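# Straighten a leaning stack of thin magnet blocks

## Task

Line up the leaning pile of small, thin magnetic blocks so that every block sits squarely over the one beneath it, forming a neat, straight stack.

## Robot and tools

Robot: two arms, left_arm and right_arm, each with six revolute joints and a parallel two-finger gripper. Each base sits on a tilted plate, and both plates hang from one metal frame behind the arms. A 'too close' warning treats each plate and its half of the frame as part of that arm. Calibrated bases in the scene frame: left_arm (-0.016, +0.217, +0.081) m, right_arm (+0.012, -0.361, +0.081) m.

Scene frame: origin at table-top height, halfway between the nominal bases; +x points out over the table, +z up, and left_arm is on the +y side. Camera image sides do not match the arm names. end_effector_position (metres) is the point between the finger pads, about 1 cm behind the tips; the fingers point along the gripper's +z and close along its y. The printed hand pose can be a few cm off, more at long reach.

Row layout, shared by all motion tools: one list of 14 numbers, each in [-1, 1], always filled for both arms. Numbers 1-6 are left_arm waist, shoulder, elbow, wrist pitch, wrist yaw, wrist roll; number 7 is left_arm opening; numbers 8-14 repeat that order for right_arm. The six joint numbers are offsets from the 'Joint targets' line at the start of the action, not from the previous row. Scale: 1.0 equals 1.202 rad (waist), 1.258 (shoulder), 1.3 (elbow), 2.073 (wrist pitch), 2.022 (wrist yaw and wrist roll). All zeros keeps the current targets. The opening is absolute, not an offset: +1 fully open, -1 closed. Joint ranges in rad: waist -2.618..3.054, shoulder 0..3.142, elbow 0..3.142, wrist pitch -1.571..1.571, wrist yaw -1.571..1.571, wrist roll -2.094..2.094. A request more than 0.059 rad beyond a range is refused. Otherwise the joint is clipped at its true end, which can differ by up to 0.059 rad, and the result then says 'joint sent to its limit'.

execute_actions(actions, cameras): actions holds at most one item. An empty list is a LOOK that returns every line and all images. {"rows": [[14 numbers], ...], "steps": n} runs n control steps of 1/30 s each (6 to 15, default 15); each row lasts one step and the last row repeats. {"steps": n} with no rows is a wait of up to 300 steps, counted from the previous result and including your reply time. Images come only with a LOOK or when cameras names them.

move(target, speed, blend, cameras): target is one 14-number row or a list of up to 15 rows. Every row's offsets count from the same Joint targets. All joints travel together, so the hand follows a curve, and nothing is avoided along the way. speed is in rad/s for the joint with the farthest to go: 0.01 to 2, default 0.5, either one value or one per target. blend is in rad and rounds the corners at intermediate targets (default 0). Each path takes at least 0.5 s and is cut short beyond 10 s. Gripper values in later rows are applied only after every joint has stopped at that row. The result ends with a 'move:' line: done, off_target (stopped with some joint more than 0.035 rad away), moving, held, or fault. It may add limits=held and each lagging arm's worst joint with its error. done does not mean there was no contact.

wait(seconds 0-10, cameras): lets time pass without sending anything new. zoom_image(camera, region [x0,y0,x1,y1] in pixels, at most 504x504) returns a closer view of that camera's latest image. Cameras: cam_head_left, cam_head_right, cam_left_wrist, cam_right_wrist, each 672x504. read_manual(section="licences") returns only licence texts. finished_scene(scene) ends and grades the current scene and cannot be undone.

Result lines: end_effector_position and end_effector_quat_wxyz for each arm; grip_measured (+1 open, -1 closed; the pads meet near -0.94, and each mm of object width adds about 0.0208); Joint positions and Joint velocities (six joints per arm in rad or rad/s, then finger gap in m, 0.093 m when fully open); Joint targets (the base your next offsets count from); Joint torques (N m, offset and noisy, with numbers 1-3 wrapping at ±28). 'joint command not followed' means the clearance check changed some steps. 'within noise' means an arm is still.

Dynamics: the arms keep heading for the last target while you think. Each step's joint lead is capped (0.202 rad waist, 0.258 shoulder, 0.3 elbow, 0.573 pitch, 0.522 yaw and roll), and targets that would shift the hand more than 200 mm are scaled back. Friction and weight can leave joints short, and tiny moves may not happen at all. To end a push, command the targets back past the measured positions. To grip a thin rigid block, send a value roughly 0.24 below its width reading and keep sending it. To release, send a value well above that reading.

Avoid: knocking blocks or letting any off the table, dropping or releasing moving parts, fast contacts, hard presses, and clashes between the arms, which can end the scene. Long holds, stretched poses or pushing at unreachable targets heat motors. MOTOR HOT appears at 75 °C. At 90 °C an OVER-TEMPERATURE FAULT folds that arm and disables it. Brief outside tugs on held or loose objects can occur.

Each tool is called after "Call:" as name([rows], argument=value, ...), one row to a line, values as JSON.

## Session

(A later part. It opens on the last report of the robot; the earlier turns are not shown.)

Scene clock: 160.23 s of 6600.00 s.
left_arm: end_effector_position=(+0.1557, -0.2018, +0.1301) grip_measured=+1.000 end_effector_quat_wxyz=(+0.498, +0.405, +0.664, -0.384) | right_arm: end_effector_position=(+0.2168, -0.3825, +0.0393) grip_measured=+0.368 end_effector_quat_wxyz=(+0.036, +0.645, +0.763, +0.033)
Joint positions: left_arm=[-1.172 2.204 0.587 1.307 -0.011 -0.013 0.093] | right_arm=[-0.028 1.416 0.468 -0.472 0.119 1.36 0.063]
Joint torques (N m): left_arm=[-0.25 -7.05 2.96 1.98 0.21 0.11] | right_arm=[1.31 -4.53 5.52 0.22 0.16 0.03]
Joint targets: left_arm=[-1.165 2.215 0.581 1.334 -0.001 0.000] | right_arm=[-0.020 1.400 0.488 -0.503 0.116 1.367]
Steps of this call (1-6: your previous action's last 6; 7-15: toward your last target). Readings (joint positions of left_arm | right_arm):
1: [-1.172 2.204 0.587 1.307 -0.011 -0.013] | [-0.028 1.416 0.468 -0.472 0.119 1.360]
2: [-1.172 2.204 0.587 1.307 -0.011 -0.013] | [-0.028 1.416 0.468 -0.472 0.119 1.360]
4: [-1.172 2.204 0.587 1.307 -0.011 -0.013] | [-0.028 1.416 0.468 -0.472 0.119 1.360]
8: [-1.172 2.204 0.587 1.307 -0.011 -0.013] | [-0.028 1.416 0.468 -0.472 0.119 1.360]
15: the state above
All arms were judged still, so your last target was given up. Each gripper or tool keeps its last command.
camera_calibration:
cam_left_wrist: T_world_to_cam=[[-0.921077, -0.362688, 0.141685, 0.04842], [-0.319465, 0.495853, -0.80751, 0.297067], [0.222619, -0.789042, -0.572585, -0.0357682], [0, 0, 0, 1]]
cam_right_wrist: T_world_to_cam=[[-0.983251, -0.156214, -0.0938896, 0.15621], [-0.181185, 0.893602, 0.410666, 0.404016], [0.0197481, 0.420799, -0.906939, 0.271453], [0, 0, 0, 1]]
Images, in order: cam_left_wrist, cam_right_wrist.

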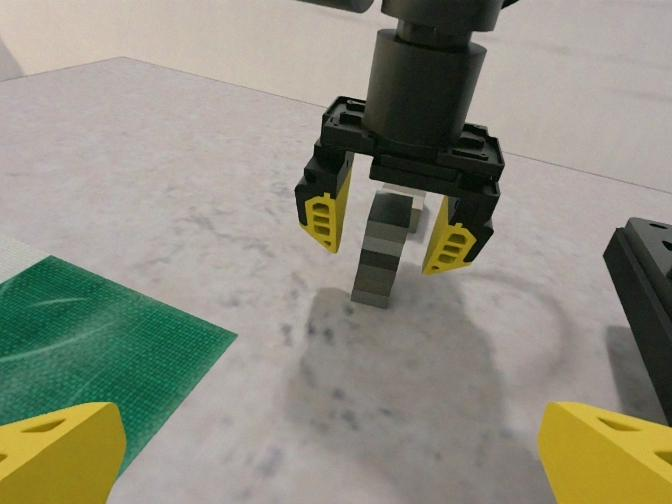

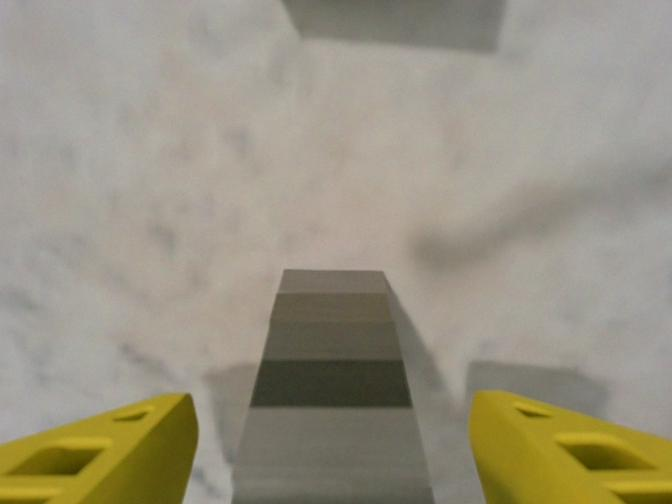

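Call:
move(target=[0,0,0,0,0,0,1,0.0308,-0.158,0.1438,-0.1804,0.0054,0.02,0.37], speed=0.35, cameras=["cam_left_wrist","cam_right_wrist"])

Call:
zoom_image(camera="cam_left_wrist", region=[320, 180, 430, 320])

Call:
zoom_image(camera="cam_right_wrist", region=[210, 210, 460, 460])

Scene clock: 162.50 s of 6600.00 s.
left_arm: end_effector_position=(+0.1557, -0.2018, +0.1301) grip_measured=+1.000 end_effector_quat_wxyz=(+0.498, +0.405, +0.664, -0.384) | right_arm: end_effector_position=(+0.2207, -0.3840, +0.1110) grip_measured=+0.368 end_effector_quat_wxyz=(+0.041, +0.646, +0.761, +0.041)
Joint positions: left_arm=[-1.172 2.204 0.587 1.307 -0.011 -0.013 0.093] | right_arm=[0.009 1.214 0.652 -0.844 0.119 1.4 0.063]
Joint torques (N m): left_arm=[-0.23 -7.06 3 2.01 0.24 0.12] | right_arm=[1.14 -3.62 6.84 0.31 0.24 0.01]
Motor temperatures (°C): left_arm=[30 53 43 56 31 29 32] | right_arm=[29 42 42 34 30 31 31]
Joint targets: left_arm=[-1.165 2.215 0.581 1.334 -0.001 0.000] | right_arm=[0.017 1.201 0.676 -0.876 0.127 1.408]
Kept back: nothing.
move: done
camera_calibration:
cam_left_wrist: T_world_to_cam=[[-0.921077, -0.362688, 0.141685, 0.04842], [-0.319465, 0.495853, -0.80751, 0.297067], [0.222619, -0.789042, -0.572585, -0.0357682], [0, 0, 0, 1]]
cam_right_wrist: T_world_to_cam=[[-0.981953, -0.151427, -0.113309, 0.170183], [-0.185142, 0.891983, 0.412419, 0.376685], [0.0386188, 0.425954, -0.90392, 0.33448], [0, 0, 0, 1]]
Images, in order: cam_left_wrist, cam_right_wrist.

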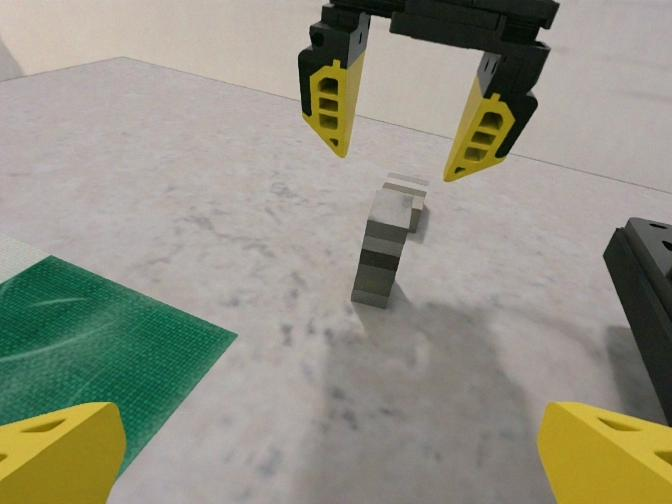

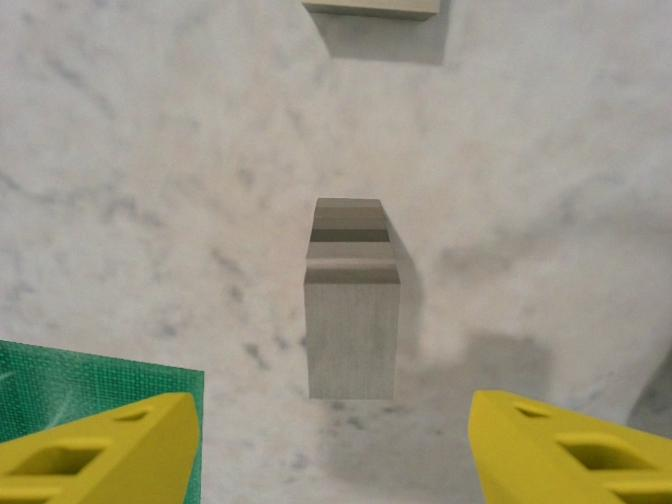

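Scaled by 3.600 from the camera's 672x504 image, which has a finer 960x720 frame.

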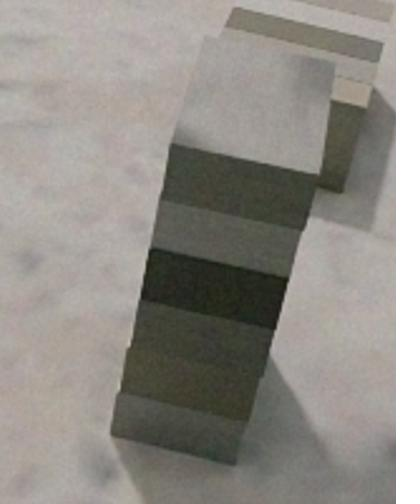

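Scaled by 2.016 from the camera's 672x504 image, which has a finer 960x720 frame.

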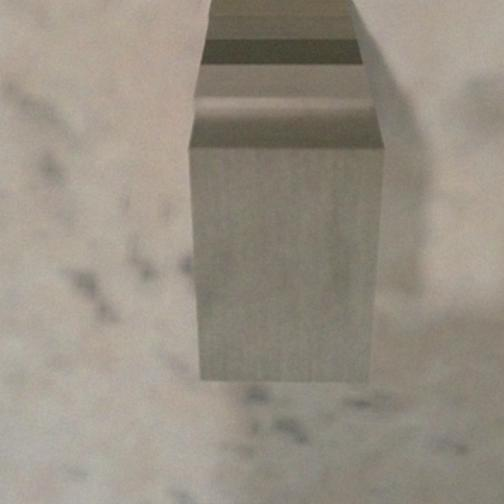

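Call:
finished_scene(scene=1)

The scene is finished: the task was done.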